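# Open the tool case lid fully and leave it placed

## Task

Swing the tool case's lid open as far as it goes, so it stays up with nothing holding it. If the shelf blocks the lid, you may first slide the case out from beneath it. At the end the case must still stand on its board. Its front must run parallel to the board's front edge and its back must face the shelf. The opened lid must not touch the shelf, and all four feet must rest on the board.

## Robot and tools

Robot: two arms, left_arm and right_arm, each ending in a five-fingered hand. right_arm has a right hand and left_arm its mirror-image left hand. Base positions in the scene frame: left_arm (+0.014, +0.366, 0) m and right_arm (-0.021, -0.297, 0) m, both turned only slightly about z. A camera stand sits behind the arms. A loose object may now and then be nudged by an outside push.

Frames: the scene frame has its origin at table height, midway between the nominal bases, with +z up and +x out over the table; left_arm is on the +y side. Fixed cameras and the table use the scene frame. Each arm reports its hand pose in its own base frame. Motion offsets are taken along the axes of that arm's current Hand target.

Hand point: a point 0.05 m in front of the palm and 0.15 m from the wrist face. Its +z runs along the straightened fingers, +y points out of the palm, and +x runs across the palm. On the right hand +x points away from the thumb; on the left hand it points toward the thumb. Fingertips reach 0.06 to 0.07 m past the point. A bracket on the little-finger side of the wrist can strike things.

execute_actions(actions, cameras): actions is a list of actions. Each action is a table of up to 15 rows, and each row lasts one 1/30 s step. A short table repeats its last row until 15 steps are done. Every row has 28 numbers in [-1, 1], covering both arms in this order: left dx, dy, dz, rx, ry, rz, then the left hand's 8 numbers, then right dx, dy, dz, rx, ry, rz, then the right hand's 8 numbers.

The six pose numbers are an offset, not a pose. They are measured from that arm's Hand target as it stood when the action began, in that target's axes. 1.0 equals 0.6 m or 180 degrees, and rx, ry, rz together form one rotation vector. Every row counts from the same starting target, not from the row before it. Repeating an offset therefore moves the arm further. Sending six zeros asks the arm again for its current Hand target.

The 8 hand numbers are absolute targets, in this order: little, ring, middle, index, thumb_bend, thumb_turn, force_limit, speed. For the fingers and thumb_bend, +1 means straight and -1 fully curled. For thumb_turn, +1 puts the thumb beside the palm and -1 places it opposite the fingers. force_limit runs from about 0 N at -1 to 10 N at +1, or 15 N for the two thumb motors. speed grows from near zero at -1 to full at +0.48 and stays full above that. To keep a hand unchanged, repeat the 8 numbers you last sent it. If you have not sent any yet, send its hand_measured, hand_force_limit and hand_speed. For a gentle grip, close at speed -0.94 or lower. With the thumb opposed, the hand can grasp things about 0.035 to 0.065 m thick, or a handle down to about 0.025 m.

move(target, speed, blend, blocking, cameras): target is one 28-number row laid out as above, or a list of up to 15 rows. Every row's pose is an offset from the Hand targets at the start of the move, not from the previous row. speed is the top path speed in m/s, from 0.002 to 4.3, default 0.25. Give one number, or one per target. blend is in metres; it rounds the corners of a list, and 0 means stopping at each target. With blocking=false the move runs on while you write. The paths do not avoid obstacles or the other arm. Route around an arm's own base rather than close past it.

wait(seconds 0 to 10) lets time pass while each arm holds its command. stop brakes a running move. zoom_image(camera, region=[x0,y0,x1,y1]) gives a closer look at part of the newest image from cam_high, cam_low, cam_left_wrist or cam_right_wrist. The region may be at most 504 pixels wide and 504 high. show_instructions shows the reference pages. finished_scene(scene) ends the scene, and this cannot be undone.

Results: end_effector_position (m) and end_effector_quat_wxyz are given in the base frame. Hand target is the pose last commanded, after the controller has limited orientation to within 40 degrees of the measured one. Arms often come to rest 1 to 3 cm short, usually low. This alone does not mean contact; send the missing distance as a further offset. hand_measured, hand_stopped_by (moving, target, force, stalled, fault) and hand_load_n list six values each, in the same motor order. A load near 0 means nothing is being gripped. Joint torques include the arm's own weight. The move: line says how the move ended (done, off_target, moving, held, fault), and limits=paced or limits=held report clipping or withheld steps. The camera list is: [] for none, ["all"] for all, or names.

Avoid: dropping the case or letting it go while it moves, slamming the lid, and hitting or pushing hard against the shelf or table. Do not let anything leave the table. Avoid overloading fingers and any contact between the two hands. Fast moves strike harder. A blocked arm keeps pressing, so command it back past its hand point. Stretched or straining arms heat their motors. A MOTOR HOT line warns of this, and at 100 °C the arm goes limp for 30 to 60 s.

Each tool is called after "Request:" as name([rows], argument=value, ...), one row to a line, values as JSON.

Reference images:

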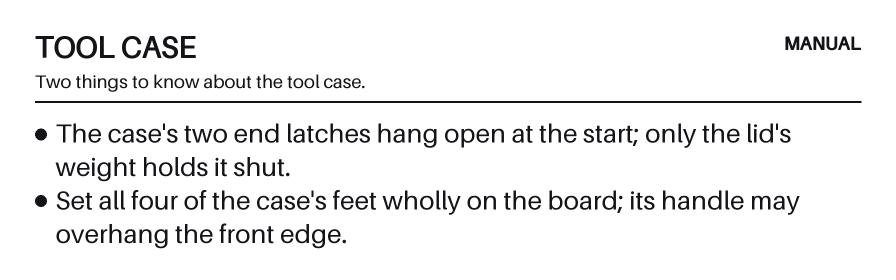

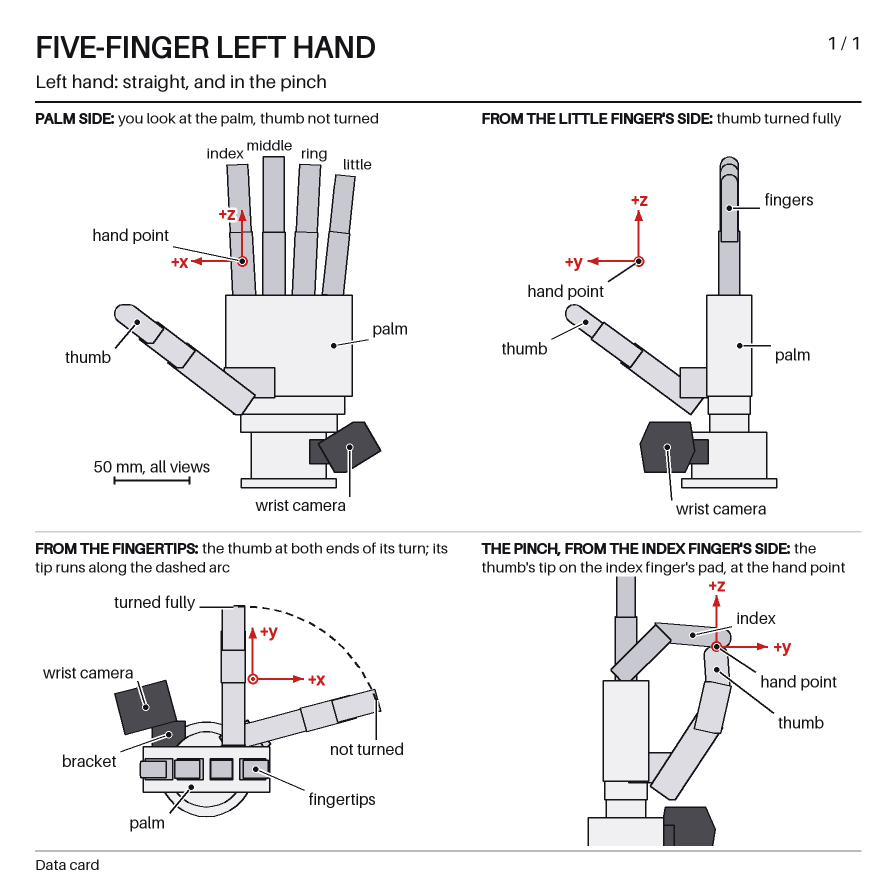

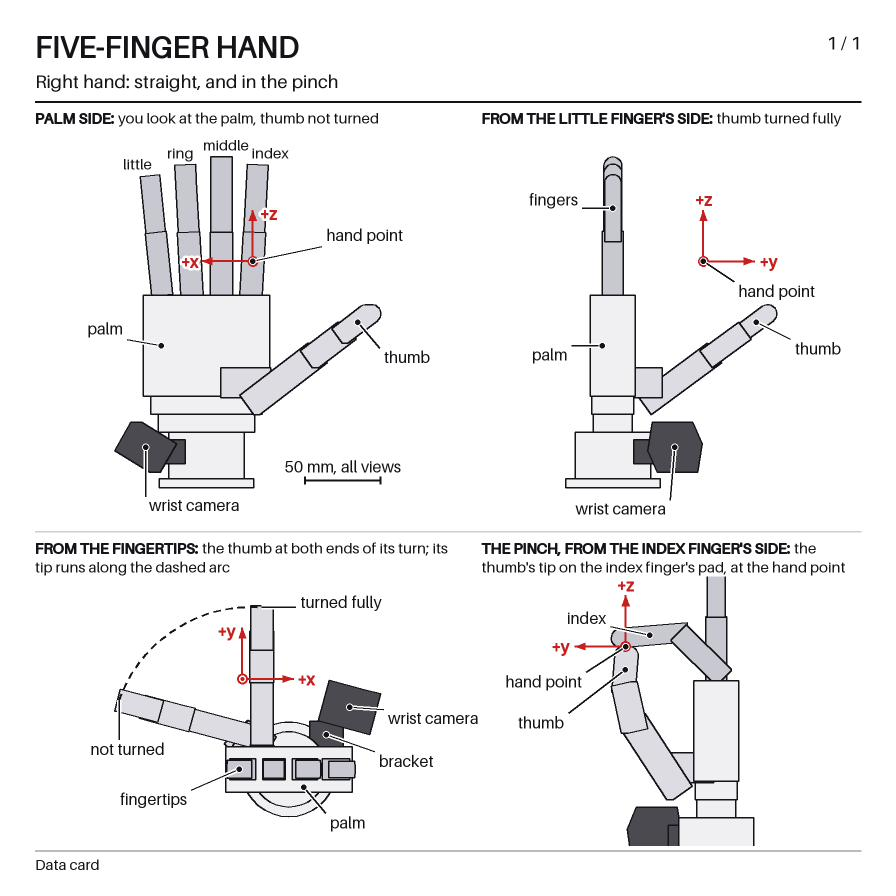

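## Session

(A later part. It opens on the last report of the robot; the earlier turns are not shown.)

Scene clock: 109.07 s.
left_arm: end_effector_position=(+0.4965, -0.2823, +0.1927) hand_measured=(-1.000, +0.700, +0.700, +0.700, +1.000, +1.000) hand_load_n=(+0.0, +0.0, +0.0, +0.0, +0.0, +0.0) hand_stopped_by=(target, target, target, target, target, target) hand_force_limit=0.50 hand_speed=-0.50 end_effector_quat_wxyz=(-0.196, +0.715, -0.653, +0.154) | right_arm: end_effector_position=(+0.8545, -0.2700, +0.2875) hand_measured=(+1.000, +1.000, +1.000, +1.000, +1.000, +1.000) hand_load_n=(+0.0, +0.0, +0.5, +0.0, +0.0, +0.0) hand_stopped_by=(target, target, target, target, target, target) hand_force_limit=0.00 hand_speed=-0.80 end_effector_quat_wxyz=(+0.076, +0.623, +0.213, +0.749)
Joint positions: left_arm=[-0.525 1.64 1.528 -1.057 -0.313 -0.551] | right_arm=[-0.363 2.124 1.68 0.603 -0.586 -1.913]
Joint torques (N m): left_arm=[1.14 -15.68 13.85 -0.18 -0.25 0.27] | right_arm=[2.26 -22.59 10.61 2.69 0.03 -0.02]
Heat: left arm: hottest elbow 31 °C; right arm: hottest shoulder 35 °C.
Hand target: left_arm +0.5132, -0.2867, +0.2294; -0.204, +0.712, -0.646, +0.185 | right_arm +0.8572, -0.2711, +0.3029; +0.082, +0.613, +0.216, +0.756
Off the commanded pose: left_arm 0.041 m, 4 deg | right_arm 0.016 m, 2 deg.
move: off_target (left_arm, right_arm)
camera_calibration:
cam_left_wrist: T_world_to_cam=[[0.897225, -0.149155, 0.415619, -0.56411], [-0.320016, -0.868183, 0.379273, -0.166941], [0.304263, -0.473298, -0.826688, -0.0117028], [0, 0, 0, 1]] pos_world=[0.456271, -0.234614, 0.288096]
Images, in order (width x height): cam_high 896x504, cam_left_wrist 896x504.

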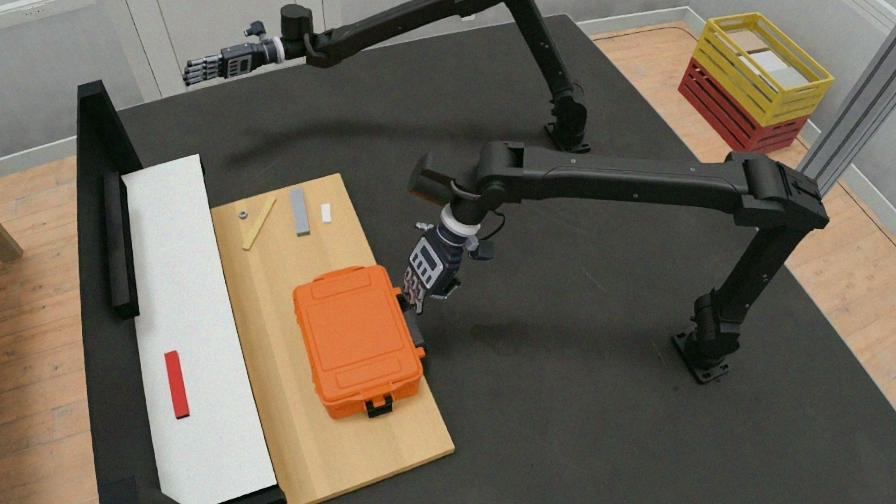

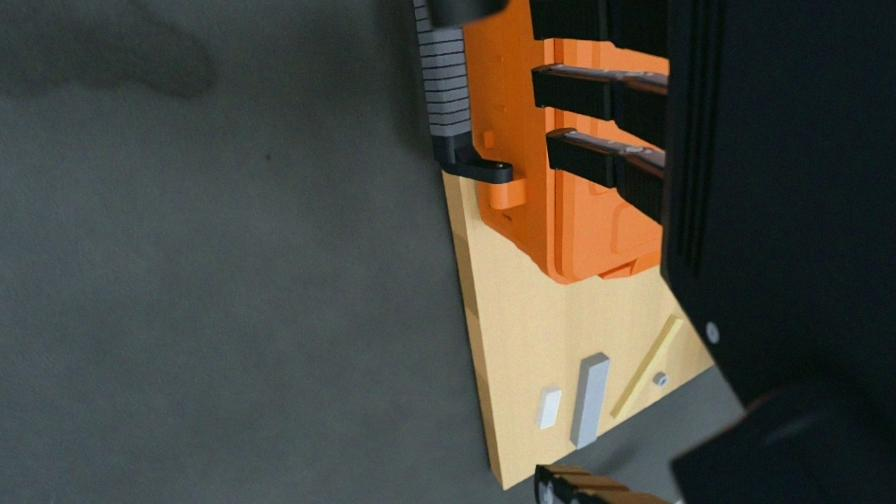

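Request:
move(target=[0.0734,0.1644,-0.0449,0.2351,0.1171,0.0865,-1,-1,1,1,1,1,0.5,0,0,0,0,0,0,0,1,1,1,1,1,1,0,-0.8], speed=0.2, cameras=["cam_left_wrist","cam_high"])

Scene clock: 117.47 s.
left_arm: end_effector_position=(+0.4238, -0.3377, +0.1940) hand_measured=(-1.000, -1.000, +1.000, +1.000, +1.000, +1.000) hand_load_n=(+0.0, +0.0, +0.0, +0.0, +0.0, +0.0) hand_stopped_by=(target, target, target, target, target, target) hand_force_limit=0.50 hand_speed=0.00 end_effector_quat_wxyz=(+0.346, -0.464, +0.651, -0.490) | right_arm: end_effector_position=(+0.8545, -0.2700, +0.2875) hand_measured=(+1.000, +1.000, +1.000, +1.000, +1.000, +1.000) hand_load_n=(+0.0, +0.0, +0.0, +0.0, +0.0, +0.0) hand_stopped_by=(target, target, target, target, target, target) hand_force_limit=0.00 hand_speed=-0.80 end_effector_quat_wxyz=(+0.076, +0.623, +0.213, +0.749)
Joint positions: left_arm=[-0.743 1.249 0.75 0.191 -0.39 -0.125] | right_arm=[-0.363 2.124 1.68 0.603 -0.586 -1.913]
Joint torques (N m): left_arm=[-0.09 -9.58 7.51 1.52 -0.13 0.3] | right_arm=[2.32 -22.65 10.62 2.63 0.08 -0.03]
Heat: left arm: hottest elbow 32 °C; right arm: hottest elbow 36 °C.
Hand target: left_arm +0.4199, -0.3399, +0.2000; +0.349, -0.455, +0.650, -0.499 | right_arm +0.8572, -0.2711, +0.3029; +0.082, +0.613, +0.216, +0.756
Off the commanded pose: left_arm 0.007 m, 2 deg | right_arm 0.016 m, 2 deg.
move: off_target (right_arm)
camera_calibration:
cam_left_wrist: T_world_to_cam=[[0.232239, -0.312438, 0.921112, -0.37909], [-0.812776, -0.582531, 0.00733216, 0.138736], [0.534285, -0.75036, -0.389229, -0.290657], [0, 0, 0, 1]] pos_world=[0.356095, -0.255721, 0.235035]
Images, in order (width x height): cam_high 896x504, cam_left_wrist 896x504.

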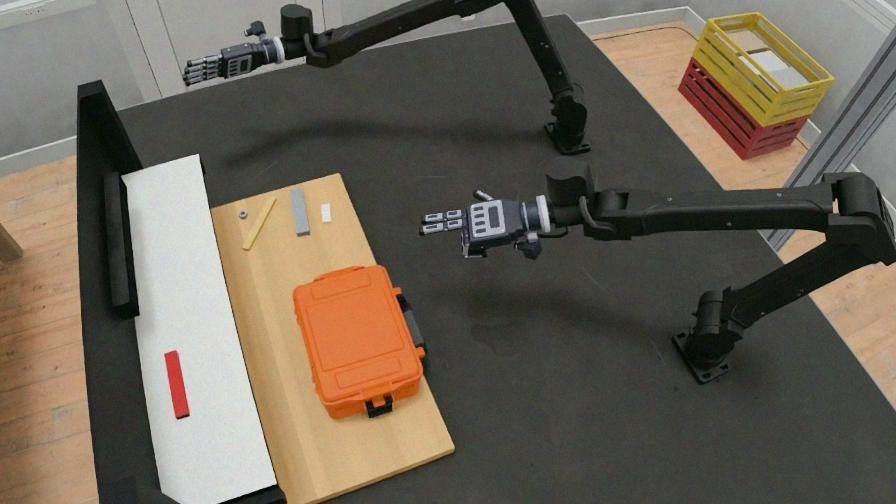

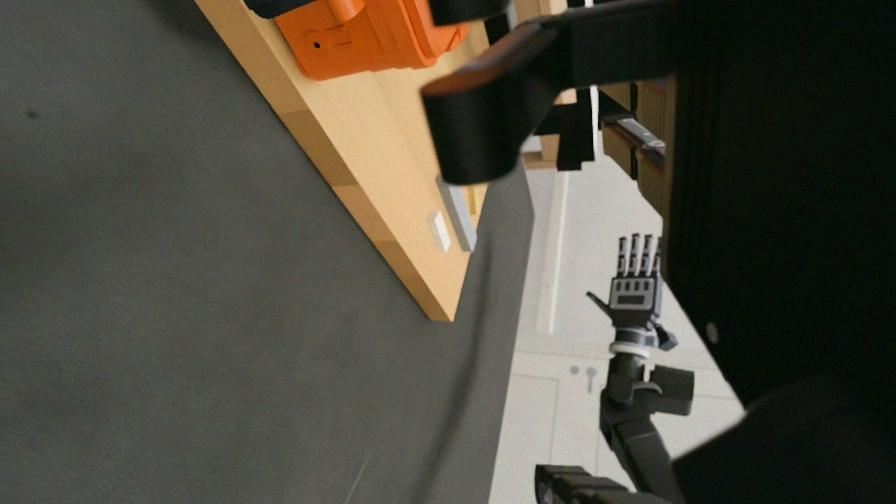

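Request:
move([
  [-0.0563,0.159,0.0764,0,0,0,-1,-1,1,1,1,1,0.5,0,0,0,0,0,0,0,1,1,1,1,1,1,0,-0.8],
  [-0.0819,0.1408,0.1445,0,0,0,-1,-1,1,1,1,1,0.5,0,0,0,0,0,0,0,1,1,1,1,1,1,0,-0.8],
], speed=[0.15,0.05], cameras=["cam_left_wrist","cam_high"])

Request:
zoom_image(camera="cam_high", region=[280, 250, 440, 430])

Scene clock: 122.07 s.
left_arm: end_effector_position=(+0.4720, -0.3065, +0.0746) hand_measured=(-1.000, -1.000, +1.000, +1.000, +1.000, +1.000) hand_load_n=(+0.0, +0.0, +0.0, +0.0, +0.0, +0.0) hand_stopped_by=(target, target, target, target, target, target) hand_force_limit=0.50 hand_speed=0.00 end_effector_quat_wxyz=(+0.337, -0.463, +0.663, -0.483) | right_arm: end_effector_position=(+0.8545, -0.2700, +0.2875) hand_measured=(+1.000, +1.000, +1.000, +1.000, +1.000, +1.000) hand_load_n=(+0.0, +0.0, +0.0, +0.0, +0.0, +0.0) hand_stopped_by=(target, target, target, target, target, target) hand_force_limit=0.00 hand_speed=-0.80 end_effector_quat_wxyz=(+0.076, +0.623, +0.213, +0.749)
Joint positions: left_arm=[-0.592 1.549 0.664 0.566 -0.227 -0.075] | right_arm=[-0.363 2.124 1.68 0.603 -0.586 -1.913]
Joint torques (N m): left_arm=[1.26 -9.93 10.67 1.24 -0.09 0.31] | right_arm=[2.67 -22.89 10.56 2.67 0.04 -0.03]
Heat: left arm: hottest elbow 32 °C; right arm: hottest elbow 36 °C.
Hand target: left_arm +0.4948, -0.3150, +0.0960; +0.349, -0.455, +0.650, -0.499 | right_arm +0.8572, -0.2711, +0.3029; +0.082, +0.613, +0.216, +0.756
Off the commanded pose: left_arm 0.032 m, 3 deg | right_arm 0.016 m, 2 deg.
move: off_target (left_arm, right_arm)
camera_calibration:
cam_left_wrist: T_world_to_cam=[[0.249396, -0.328331, 0.911043, -0.282699], [-0.822577, -0.568289, 0.0203726, 0.204964], [0.511047, -0.754484, -0.411807, -0.328134], [0, 0, 0, 1]] pos_world=[0.406794, -0.223912, 0.118248]
Images, in order (width x height): cam_high 896x504, cam_left_wrist 896x504.

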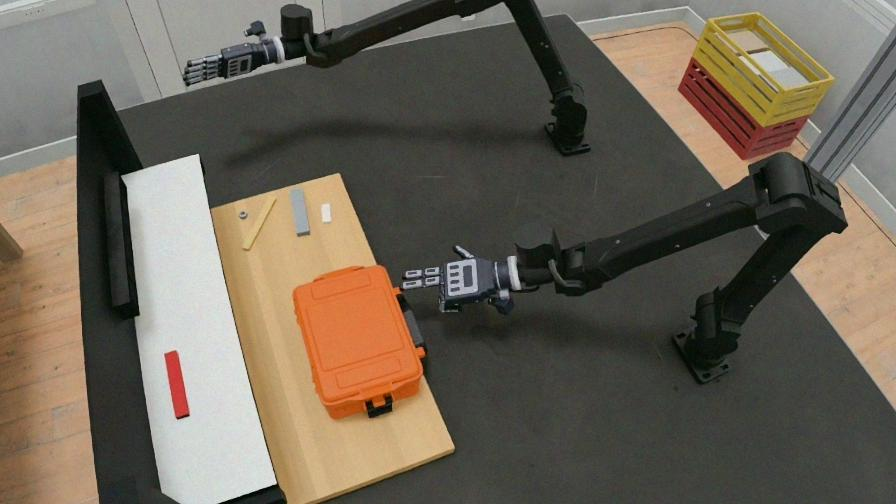

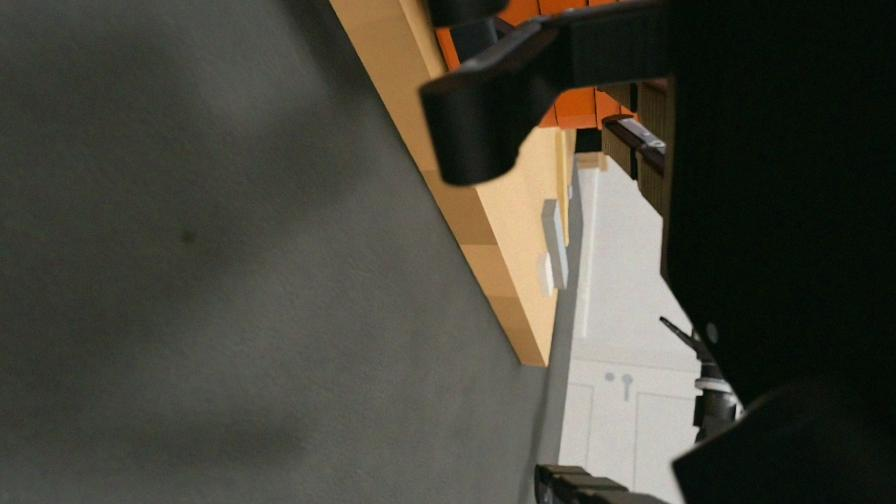

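Scaled by 2.800 from the camera's 896x504 image, which has a finer 1280x720 frame.

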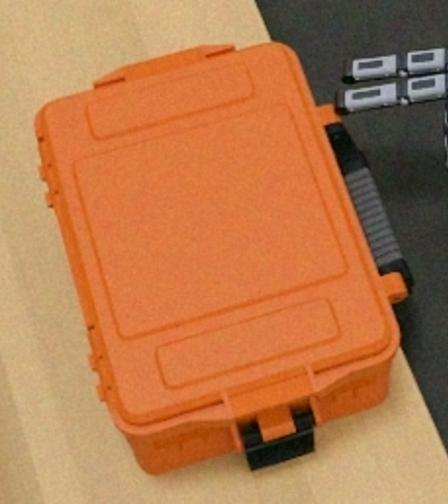

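Request:
move([
  [0.0453,-0.0195,-0.0433,0,0,0,-1,-1,1,1,1,1,0.5,0,0,0,0,0,0,0,1,1,1,1,1,1,0,-0.8],
  [0.0253,-0.0337,0.0095,0,0,0,-1,-1,1,1,1,1,0.5,0,0,0,0,0,0,0,1,1,1,1,1,1,0,-0.8],
], speed=[0.15,0.05], cameras=["cam_left_wrist","cam_high"])

Request:
zoom_image(camera="cam_high", region=[280, 250, 440, 430])

Scene clock: 125.50 s.
left_arm: end_effector_position=(+0.4786, -0.3243, +0.0937) hand_measured=(-1.000, -1.000, +1.000, +1.000, +1.000, +1.000) hand_load_n=(+0.0, +0.0, +0.0, +0.0, +0.0, +0.0) hand_stopped_by=(target, target, target, target, target, target) hand_force_limit=0.50 hand_speed=0.00 end_effector_quat_wxyz=(+0.341, -0.458, +0.661, -0.486) | right_arm: end_effector_position=(+0.8545, -0.2700, +0.2875) hand_measured=(+1.000, +1.000, +1.000, +1.000, +1.000, +1.000) hand_load_n=(+0.0, +0.5, +0.0, +0.0, +0.0, +0.0) hand_stopped_by=(target, target, target, target, target, target) hand_force_limit=0.00 hand_speed=-0.80 end_effector_quat_wxyz=(+0.076, +0.623, +0.213, +0.749)
Joint positions: left_arm=[-0.62 1.539 0.716 0.513 -0.255 -0.075] | right_arm=[-0.363 2.124 1.68 0.603 -0.586 -1.913]
Joint torques (N m): left_arm=[1.26 -10.17 11.29 0.72 -0.09 0.2] | right_arm=[2.26 -22.71 10.7 2.65 0.05 -0.03]
Heat: left arm: hottest elbow 32 °C; right arm: hottest elbow 36 °C.
Hand target: left_arm +0.4998, -0.3329, +0.1140; +0.349, -0.455, +0.650, -0.499 | right_arm +0.8572, -0.2711, +0.3029; +0.082, +0.613, +0.216, +0.756
Off the commanded pose: left_arm 0.031 m, 2 deg | right_arm 0.016 m, 2 deg.
move: off_target (left_arm, right_arm)
camera_calibration:
cam_left_wrist: T_world_to_cam=[[0.236192, -0.329719, 0.914056, -0.301994], [-0.824167, -0.56628, 0.0086958, 0.202289], [0.514744, -0.755389, -0.405494, -0.33968], [0, 0, 0, 1]] pos_world=[0.412897, -0.241611, 0.136543]
Images, in order (width x height): cam_high 896x504, cam_left_wrist 896x504.

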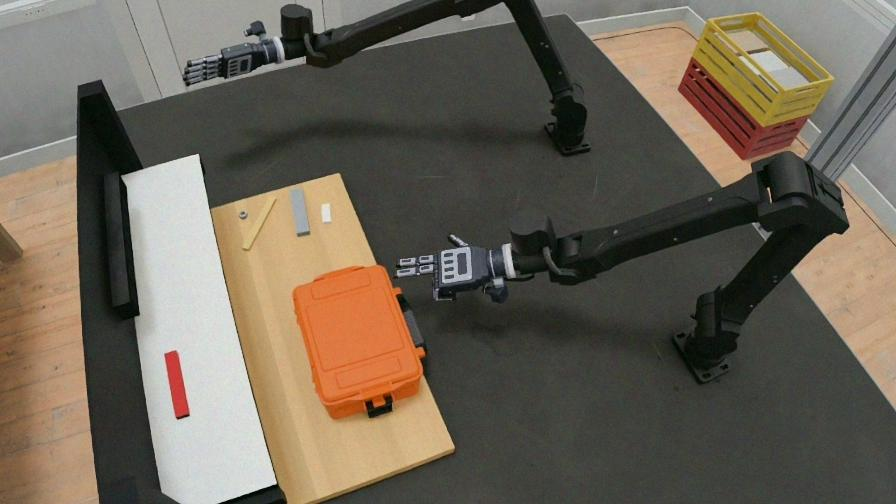

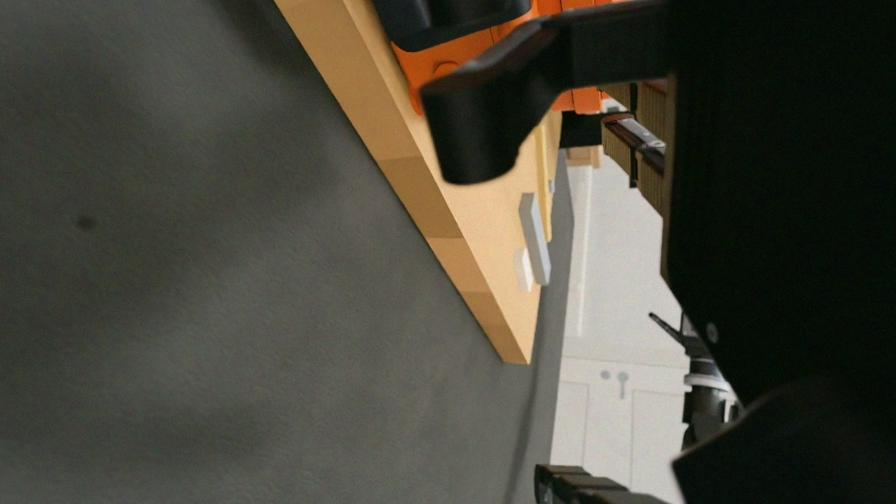

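Scaled by 2.800 from the camera's 896x504 image, which has a finer 1280x720 frame.

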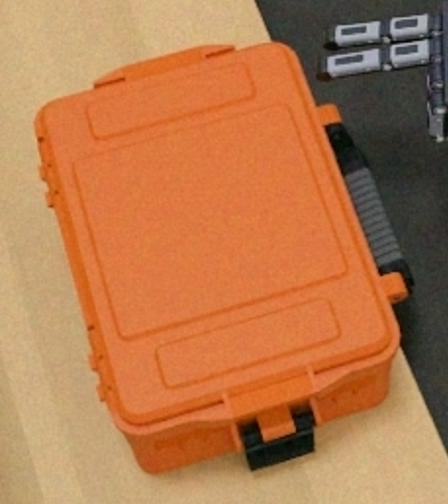

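Request:
move(target=[-0.0356,-0.0047,0.0497,0,0,0,-1,-1,1,1,1,1,0.5,0,0,0,0,0,0,0,1,1,1,1,1,1,0,-0.8], speed=[0.05], cameras=["cam_left_wrist","cam_high"])

Request:
zoom_image(camera="cam_high", region=[280, 250, 440, 430])

Scene clock: 127.60 s.
left_arm: end_effector_position=(+0.5020, -0.3243, +0.0935) hand_measured=(-1.000, -1.000, +1.000, +1.000, +1.000, +1.000) hand_load_n=(+0.0, +0.0, +0.0, +0.0, +0.0, +0.0) hand_stopped_by=(target, target, target, target, target, target) hand_force_limit=0.50 hand_speed=0.00 end_effector_quat_wxyz=(+0.331, -0.454, +0.664, -0.494) | right_arm: end_effector_position=(+0.8545, -0.2700, +0.2875) hand_measured=(+1.000, +1.000, +1.000, +1.000, +1.000, +1.000) hand_load_n=(+0.0, +0.0, +0.0, +0.0, +0.0, +0.0) hand_stopped_by=(target, target, target, target, target, target) hand_force_limit=0.00 hand_speed=-0.80 end_effector_quat_wxyz=(+0.076, +0.623, +0.213, +0.749)
Joint positions: left_arm=[-0.575 1.583 0.767 0.513 -0.185 -0.067] | right_arm=[-0.363 2.124 1.68 0.603 -0.586 -1.913]
Joint torques (N m): left_arm=[2.67 -9.41 12.16 0.92 -0.4 0.26] | right_arm=[2.49 -22.59 10.63 2.62 0.03 -0.02]
Heat: left arm: hottest elbow 33 °C; right arm: hottest elbow 36 °C.
Hand target: left_arm +0.5349, -0.3230, +0.1091; +0.349, -0.455, +0.650, -0.499 | right_arm +0.8572, -0.2711, +0.3029; +0.082, +0.613, +0.216, +0.756
Off the commanded pose: left_arm 0.036 m, 3 deg | right_arm 0.016 m, 2 deg.
move: off_target (left_arm, right_arm)
camera_calibration:
cam_left_wrist: T_world_to_cam=[[0.232032, -0.323161, 0.917457, -0.303374], [-0.837288, -0.546422, 0.0192873, 0.233724], [0.495086, -0.772651, -0.397366, -0.348251], [0, 0, 0, 1]] pos_world=[0.438501, -0.239404, 0.135442]
Images, in order (width x height): cam_high 896x504, cam_left_wrist 896x504.

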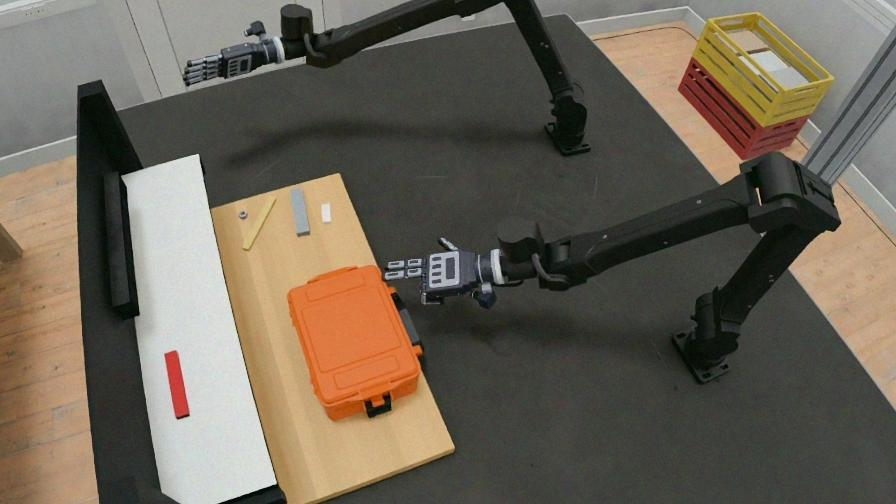

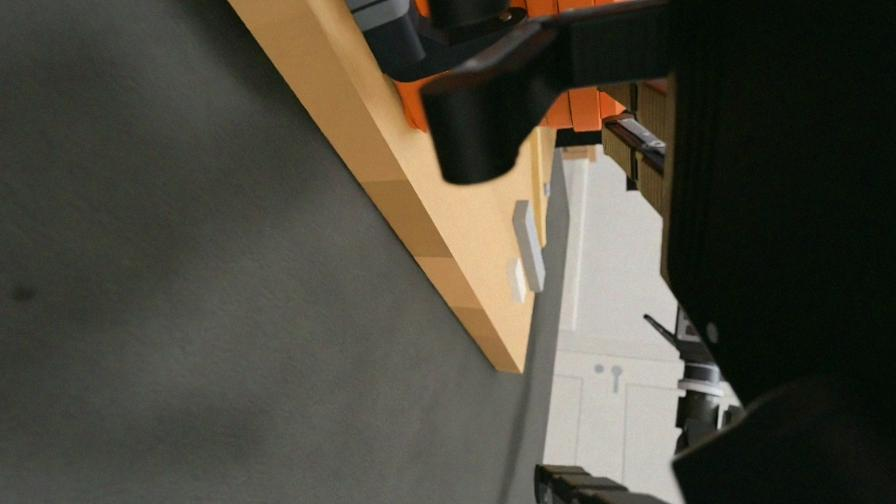

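Scaled by 2.800 from the camera's 896x504 image, which has a finer 1280x720 frame.

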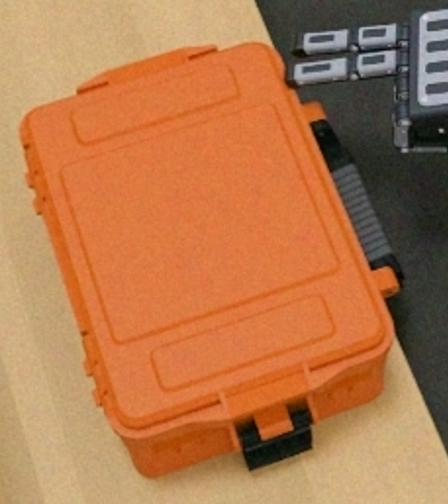

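Request:
zoom_image(camera="cam_left_wrist", region=[480, 0, 700, 220])

Scaled by 2.291 from the camera's 896x504 image, which has a finer 1280x720 frame.

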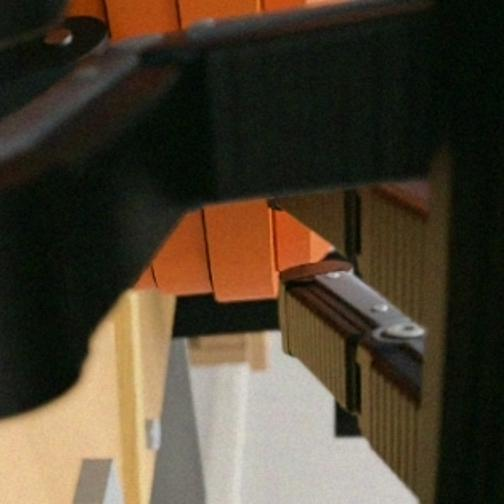

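Request:
move([
  [0.0342,0.0082,-0.0951,0,0,0,-1,-1,1,1,1,1,0.5,0,0,0,0,0,0,0,1,1,1,1,1,1,0,-0.8],
  [-0.1183,0.077,-0.1525,0,0,0,-1,-1,1,1,1,1,0.5,0,0,0,0,0,0,0,1,1,1,1,1,1,0,-0.8],
], speed=[0.1,0.15], cameras=["cam_left_wrist","cam_high","cam_low"])

Request:
zoom_image(camera="cam_left_wrist", region=[480, 0, 700, 220])

Scene clock: 136.00 s.
left_arm: end_effector_position=(+0.4638, -0.2263, +0.0804) hand_measured=(-1.000, -1.000, +1.000, +1.000, +1.000, +1.000) hand_load_n=(+0.0, +0.0, +0.0, +0.0, +0.0, +0.0) hand_stopped_by=(target, target, target, target, target, target) hand_force_limit=0.50 hand_speed=0.00 end_effector_quat_wxyz=(+0.339, -0.462, +0.655, -0.493) | right_arm: end_effector_position=(+0.8545, -0.2700, +0.2875) hand_measured=(+1.000, +1.000, +1.000, +1.000, +1.000, +1.000) hand_load_n=(+0.0, +0.0, +0.0, +0.0, +0.0, +0.0) hand_stopped_by=(target, target, target, target, target, target) hand_force_limit=0.00 hand_speed=-0.80 end_effector_quat_wxyz=(+0.076, +0.623, +0.213, +0.749)
Joint positions: left_arm=[-0.41 1.436 0.53 0.619 -0.053 -0.028] | right_arm=[-0.363 2.124 1.68 0.603 -0.586 -1.913]
Joint torques (N m): left_arm=[1.14 -10.11 5.49 1.63 -0.05 0.28] | right_arm=[2.49 -22.48 10.63 2.71 0.04 -0.02]
Heat: left arm: hottest elbow 33 °C; right arm: hottest elbow 36 °C.
Hand target: left_arm +0.4649, -0.2219, +0.0881; +0.349, -0.455, +0.650, -0.499 | right_arm +0.8572, -0.2711, +0.3029; +0.082, +0.613, +0.216, +0.756
Off the commanded pose: left_arm 0.009 m, 2 deg | right_arm 0.016 m, 2 deg.
move: off_target (right_arm)
camera_calibration:
cam_left_wrist: T_world_to_cam=[[0.233152, -0.311087, 0.921339, -0.248983], [-0.821987, -0.569288, 0.0157925, 0.243486], [0.519594, -0.76101, -0.38844, -0.268293], [0, 0, 0, 1]] pos_world=[0.397597, -0.143016, 0.121337]
Images, in order (width x height): cam_high 896x504, cam_low 896x504, cam_left_wrist 896x504.

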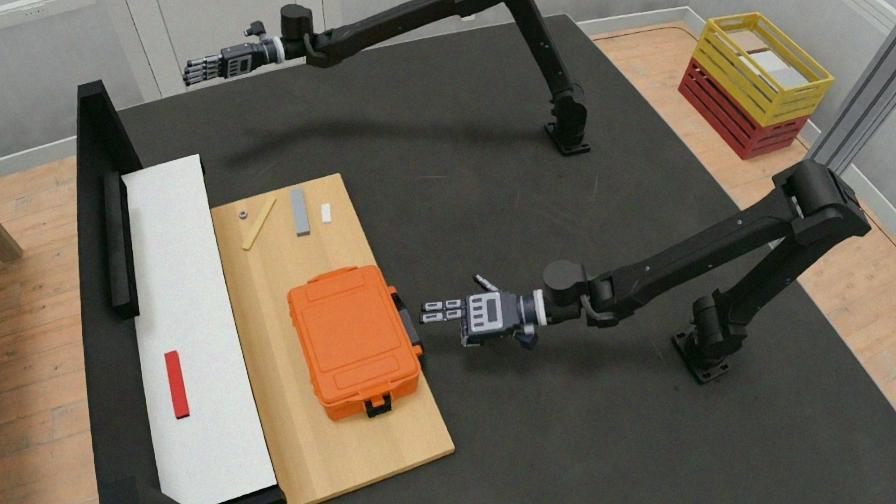

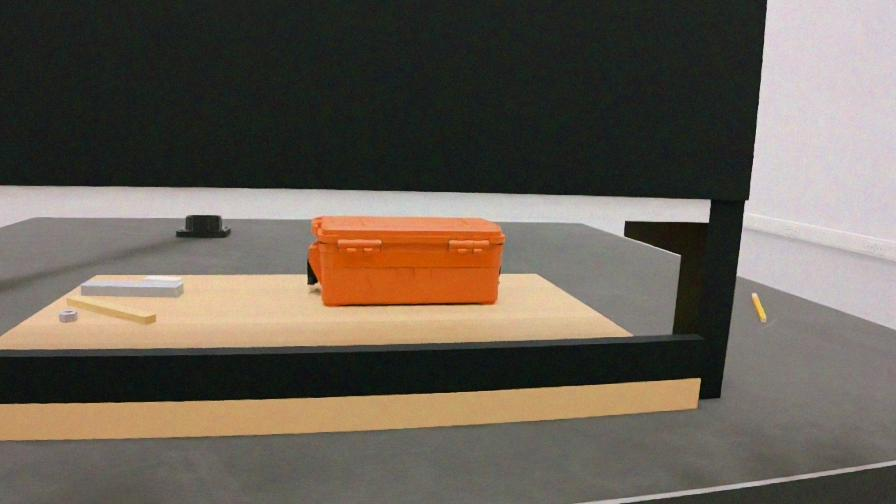

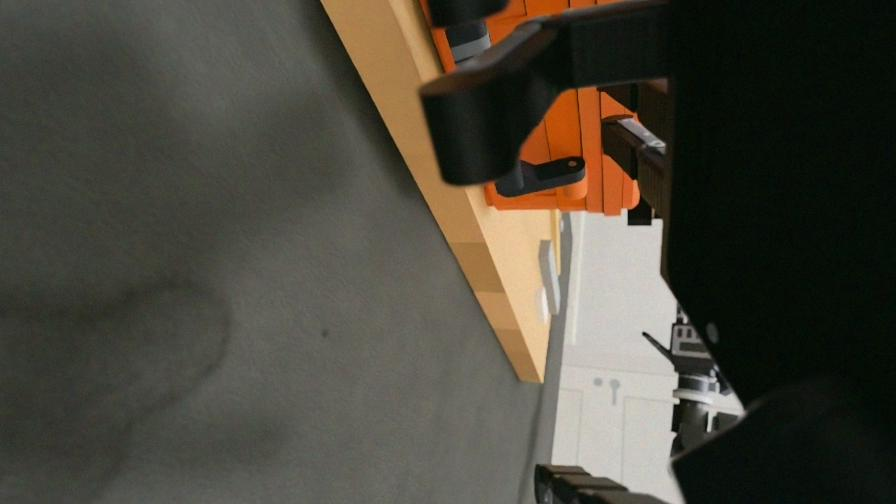

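Scaled by 2.291 from the camera's 896x504 image, which has a finer 1280x720 frame.

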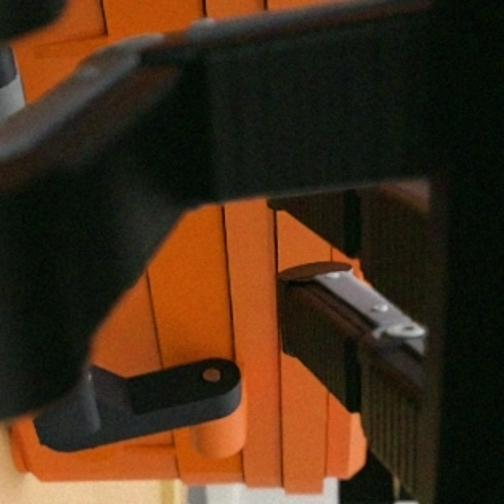

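Request:
move(target=[-0.0114,-0.0033,0.0316,0,0,0,-1,-1,1,1,1,1,0.5,0,0,0,0,0,0,0,1,1,1,1,1,1,0,-0.8], speed=0.05, cameras=["cam_left_wrist"])

Scene clock: 139.00 s.
left_arm: end_effector_position=(+0.4657, -0.2197, +0.0674) hand_measured=(-1.000, -1.000, +1.000, +1.000, +1.000, +1.000) hand_load_n=(+0.0, +0.0, +0.0, +0.0, +0.0, +0.0) hand_stopped_by=(target, target, target, target, target, target) hand_force_limit=0.50 hand_speed=0.00 end_effector_quat_wxyz=(+0.333, -0.465, +0.661, -0.486) | right_arm: end_effector_position=(+0.8545, -0.2700, +0.2875) hand_measured=(+1.000, +1.000, +1.000, +1.000, +1.000, +1.000) hand_load_n=(+0.0, +0.0, +0.0, +0.0, +0.0, +0.0) hand_stopped_by=(target, target, target, target, target, target) hand_force_limit=0.00 hand_speed=-0.80 end_effector_quat_wxyz=(+0.076, +0.623, +0.213, +0.749)
Joint positions: left_arm=[-0.39 1.466 0.53 0.625 -0.032 -0.022] | right_arm=[-0.363 2.124 1.68 0.603 -0.586 -1.913]
Joint torques (N m): left_arm=[1.26 -8.47 9.09 1.63 -0.04 0.29] | right_arm=[2.43 -23 10.54 2.65 0.05 -0.01]
Heat: left arm: hottest elbow 33 °C; right arm: hottest elbow 36 °C.
Hand target: left_arm +0.4850, -0.2218, +0.0850; +0.349, -0.455, +0.650, -0.499 | right_arm +0.8572, -0.2711, +0.3029; +0.082, +0.613, +0.216, +0.756
Off the commanded pose: left_arm 0.026 m, 3 deg | right_arm 0.016 m, 2 deg.
move: off_target (left_arm, right_arm)
camera_calibration:
cam_left_wrist: T_world_to_cam=[[0.252429, -0.319307, 0.913413, -0.245602], [-0.822244, -0.56842, 0.0285279, 0.248498], [0.510093, -0.758249, -0.406034, -0.263031], [0, 0, 0, 1]] pos_world=[0.400494, -0.136614, 0.110447]
Images, in order (width x height): cam_left_wrist 896x504.

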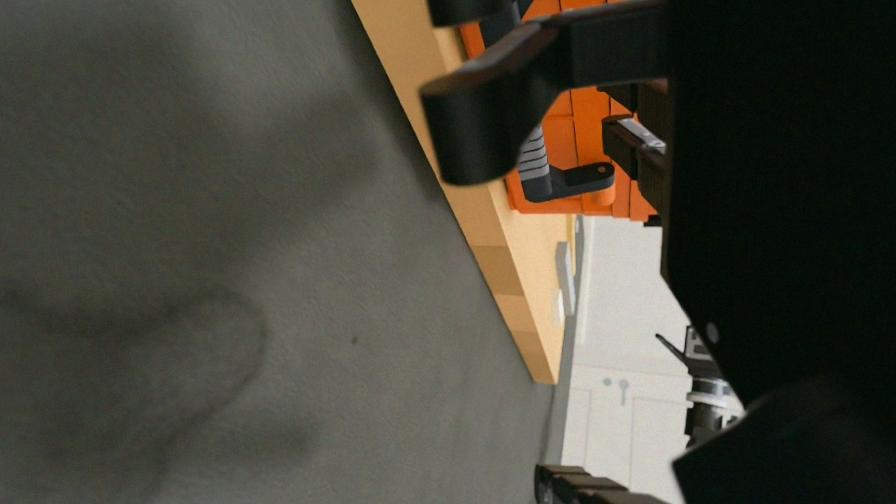

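Request:
move(target=[-0.0228,-0.0227,0.0588,0,0,0,-1,-1,1,1,1,1,0.5,0,0,0,0,0,0,0,1,1,1,1,1,1,0,-0.8], speed=0.05, cameras=["cam_left_wrist"])

Request:
zoom_image(camera="cam_left_wrist", region=[480, 0, 700, 220])

Scene clock: 141.43 s.
left_arm: end_effector_position=(+0.4969, -0.2202, +0.0703) hand_measured=(-1.000, -1.000, +1.000, +1.000, +1.000, +1.000) hand_load_n=(+0.0, +0.0, +0.0, +0.0, +0.0, +0.0) hand_stopped_by=(target, target, target, target, target, target) hand_force_limit=0.50 hand_speed=0.00 end_effector_quat_wxyz=(+0.333, -0.462, +0.660, -0.490) | right_arm: end_effector_position=(+0.8545, -0.2700, +0.2875) hand_measured=(+1.000, +1.000, +1.000, +1.000, +1.000, +1.000) hand_load_n=(+0.0, +0.0, +0.0, +0.0, +0.0, +0.0) hand_stopped_by=(target, target, target, target, target, target) hand_force_limit=0.00 hand_speed=-0.80 end_effector_quat_wxyz=(+0.076, +0.623, +0.213, +0.749)
Joint positions: left_arm=[-0.356 1.529 0.606 0.621 0.007 -0.012] | right_arm=[-0.363 2.124 1.68 0.603 -0.586 -1.913]
Joint torques (N m): left_arm=[1.55 -8.94 11.34 0.7 -0.14 0.28] | right_arm=[2.08 -22.83 10.62 2.52 0.06 -0.01]
Heat: left arm: hottest elbow 33 °C; right arm: hottest elbow 36 °C.
Hand target: left_arm +0.5251, -0.2220, +0.0891; +0.349, -0.455, +0.650, -0.499 | right_arm +0.8572, -0.2711, +0.3029; +0.082, +0.613, +0.216, +0.756
Off the commanded pose: left_arm 0.034 m, 2 deg | right_arm 0.016 m, 2 deg.
move: off_target (left_arm, right_arm)
camera_calibration:
cam_left_wrist: T_world_to_cam=[[0.243085, -0.31578, 0.917166, -0.251157], [-0.826315, -0.56264, 0.0252889, 0.277317], [0.508049, -0.764015, -0.397703, -0.279093], [0, 0, 0, 1]] pos_world=[0.431996, -0.136512, 0.112343]
Images, in order (width x height): cam_left_wrist 896x504.

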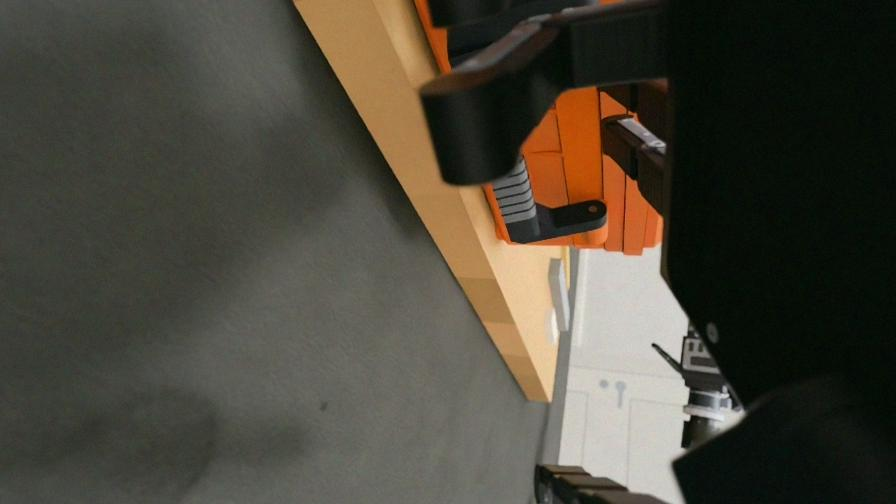

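Scaled by 2.291 from the camera's 896x504 image, which has a finer 1280x720 frame.

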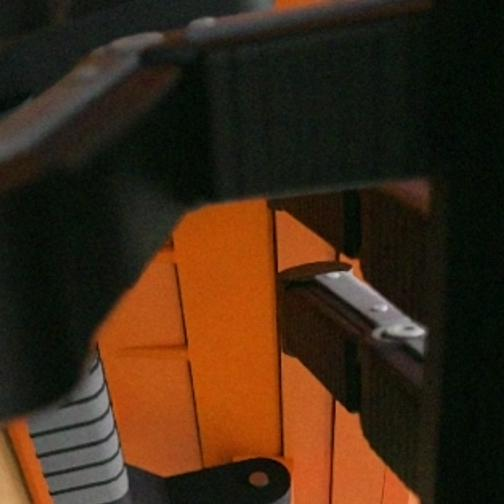

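Request:
move([
  [-0.0029,-0.0503,-0.0054,0,0,0,-1,-1,1,1,1,1,0.5,0,0,0,0,0,0,0,1,1,1,1,1,1,0,-0.8],
  [-0.0029,-0.0825,-0.014,0,0,0,-1,-1,1,1,1,1,0.5,0,0,0,0,0,0,0,1,1,1,1,1,1,0,-0.8],
], speed=0.06, cameras=["cam_left_wrist","cam_high","cam_low"])

Request:
zoom_image(camera="cam_left_wrist", region=[480, 0, 700, 220])

Scene clock: 146.27 s.
left_arm: end_effector_position=(+0.4948, -0.2190, +0.0916) hand_measured=(-1.000, -1.000, +1.000, +1.000, +1.000, +1.000) hand_load_n=(+0.0, +0.0, -2.0, +0.0, +0.0, +0.0) hand_stopped_by=(target, target, target, target, target, target) hand_force_limit=0.50 hand_speed=0.00 end_effector_quat_wxyz=(+0.319, -0.470, +0.674, -0.472) | right_arm: end_effector_position=(+0.8545, -0.2700, +0.2875) hand_measured=(+1.000, +1.000, +1.000, +1.000, +1.000, +1.000) hand_load_n=(+0.0, +0.0, +0.0, +0.0, +0.0, +0.0) hand_stopped_by=(target, target, target, target, target, target) hand_force_limit=0.00 hand_speed=-0.80 end_effector_quat_wxyz=(+0.076, +0.623, +0.213, +0.749)
Joint positions: left_arm=[-0.353 1.448 0.652 0.438 0.012 -0.01] | right_arm=[-0.363 2.124 1.68 0.603 -0.586 -1.913]
Joint torques (N m): left_arm=[1.67 -11.58 12.98 1.13 -0.2 0.27] | right_arm=[2.73 -22.48 10.58 2.56 0.04 -0.01]
Heat: left arm: hottest elbow 33 °C; right arm: hottest elbow 36 °C.
Hand target: left_arm +0.5300, -0.2220, +0.1391; +0.349, -0.455, +0.650, -0.499 | right_arm +0.8572, -0.2711, +0.3029; +0.082, +0.613, +0.216, +0.756
Off the commanded pose: left_arm 0.059 m, 6 deg | right_arm 0.016 m, 2 deg.
move: off_target (left_arm, right_arm)
camera_calibration:
cam_left_wrist: T_world_to_cam=[[0.289815, -0.334838, 0.8966, -0.295212], [-0.825906, -0.560868, 0.057506, 0.272939], [0.483619, -0.757173, -0.439092, -0.251253], [0, 0, 0, 1]] pos_world=[0.432489, -0.136008, 0.138668]
Images, in order (width x height): cam_high 896x504, cam_low 896x504, cam_left_wrist 896x504.

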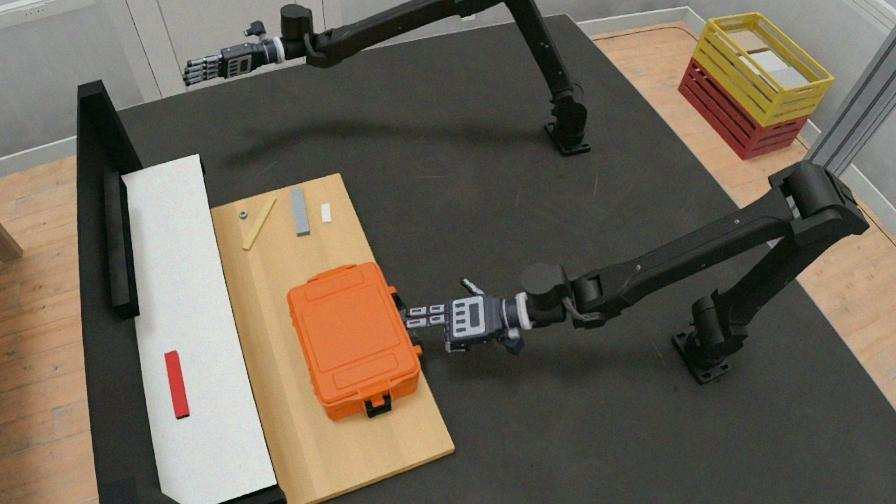

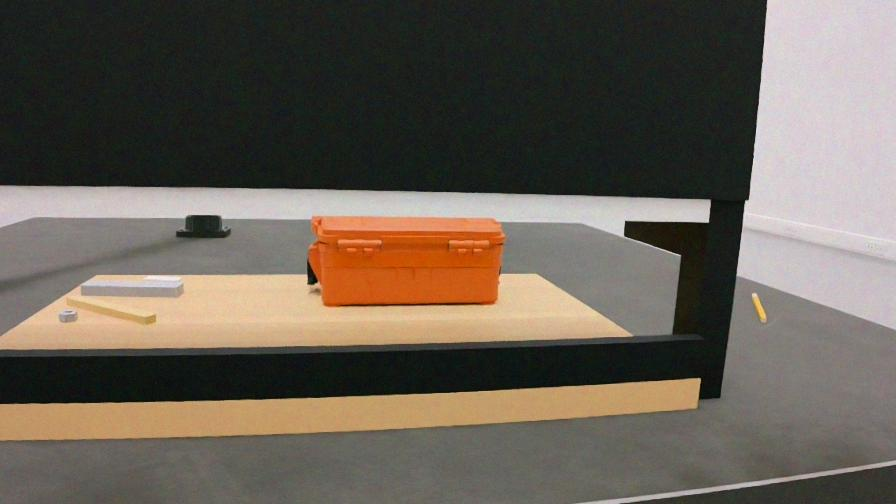

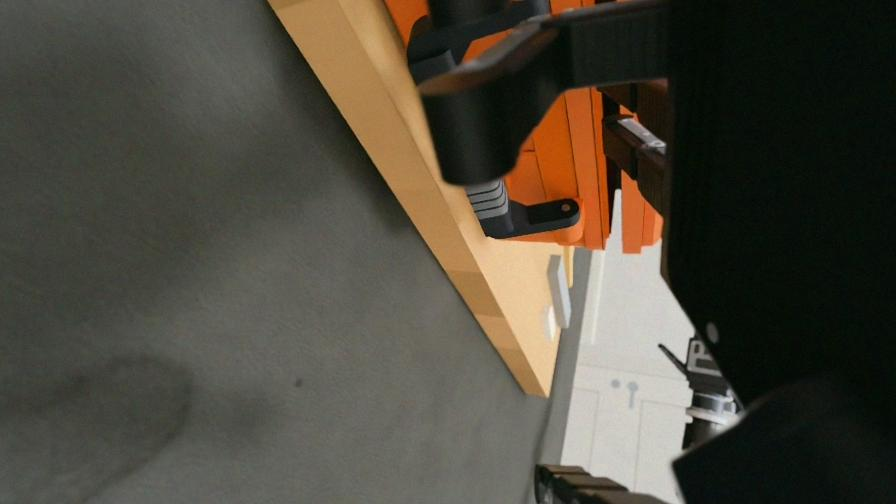

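Scaled by 2.291 from the camera's 896x504 image, which has a finer 1280x720 frame.

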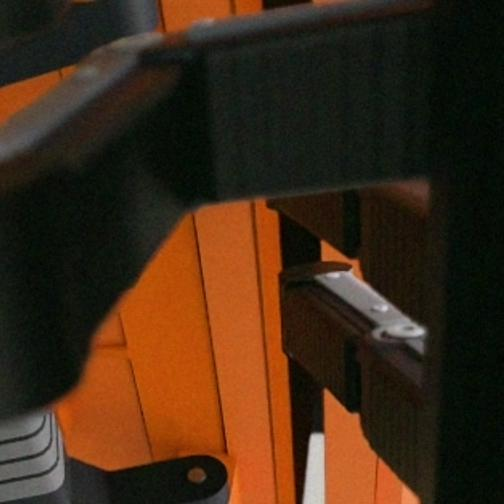

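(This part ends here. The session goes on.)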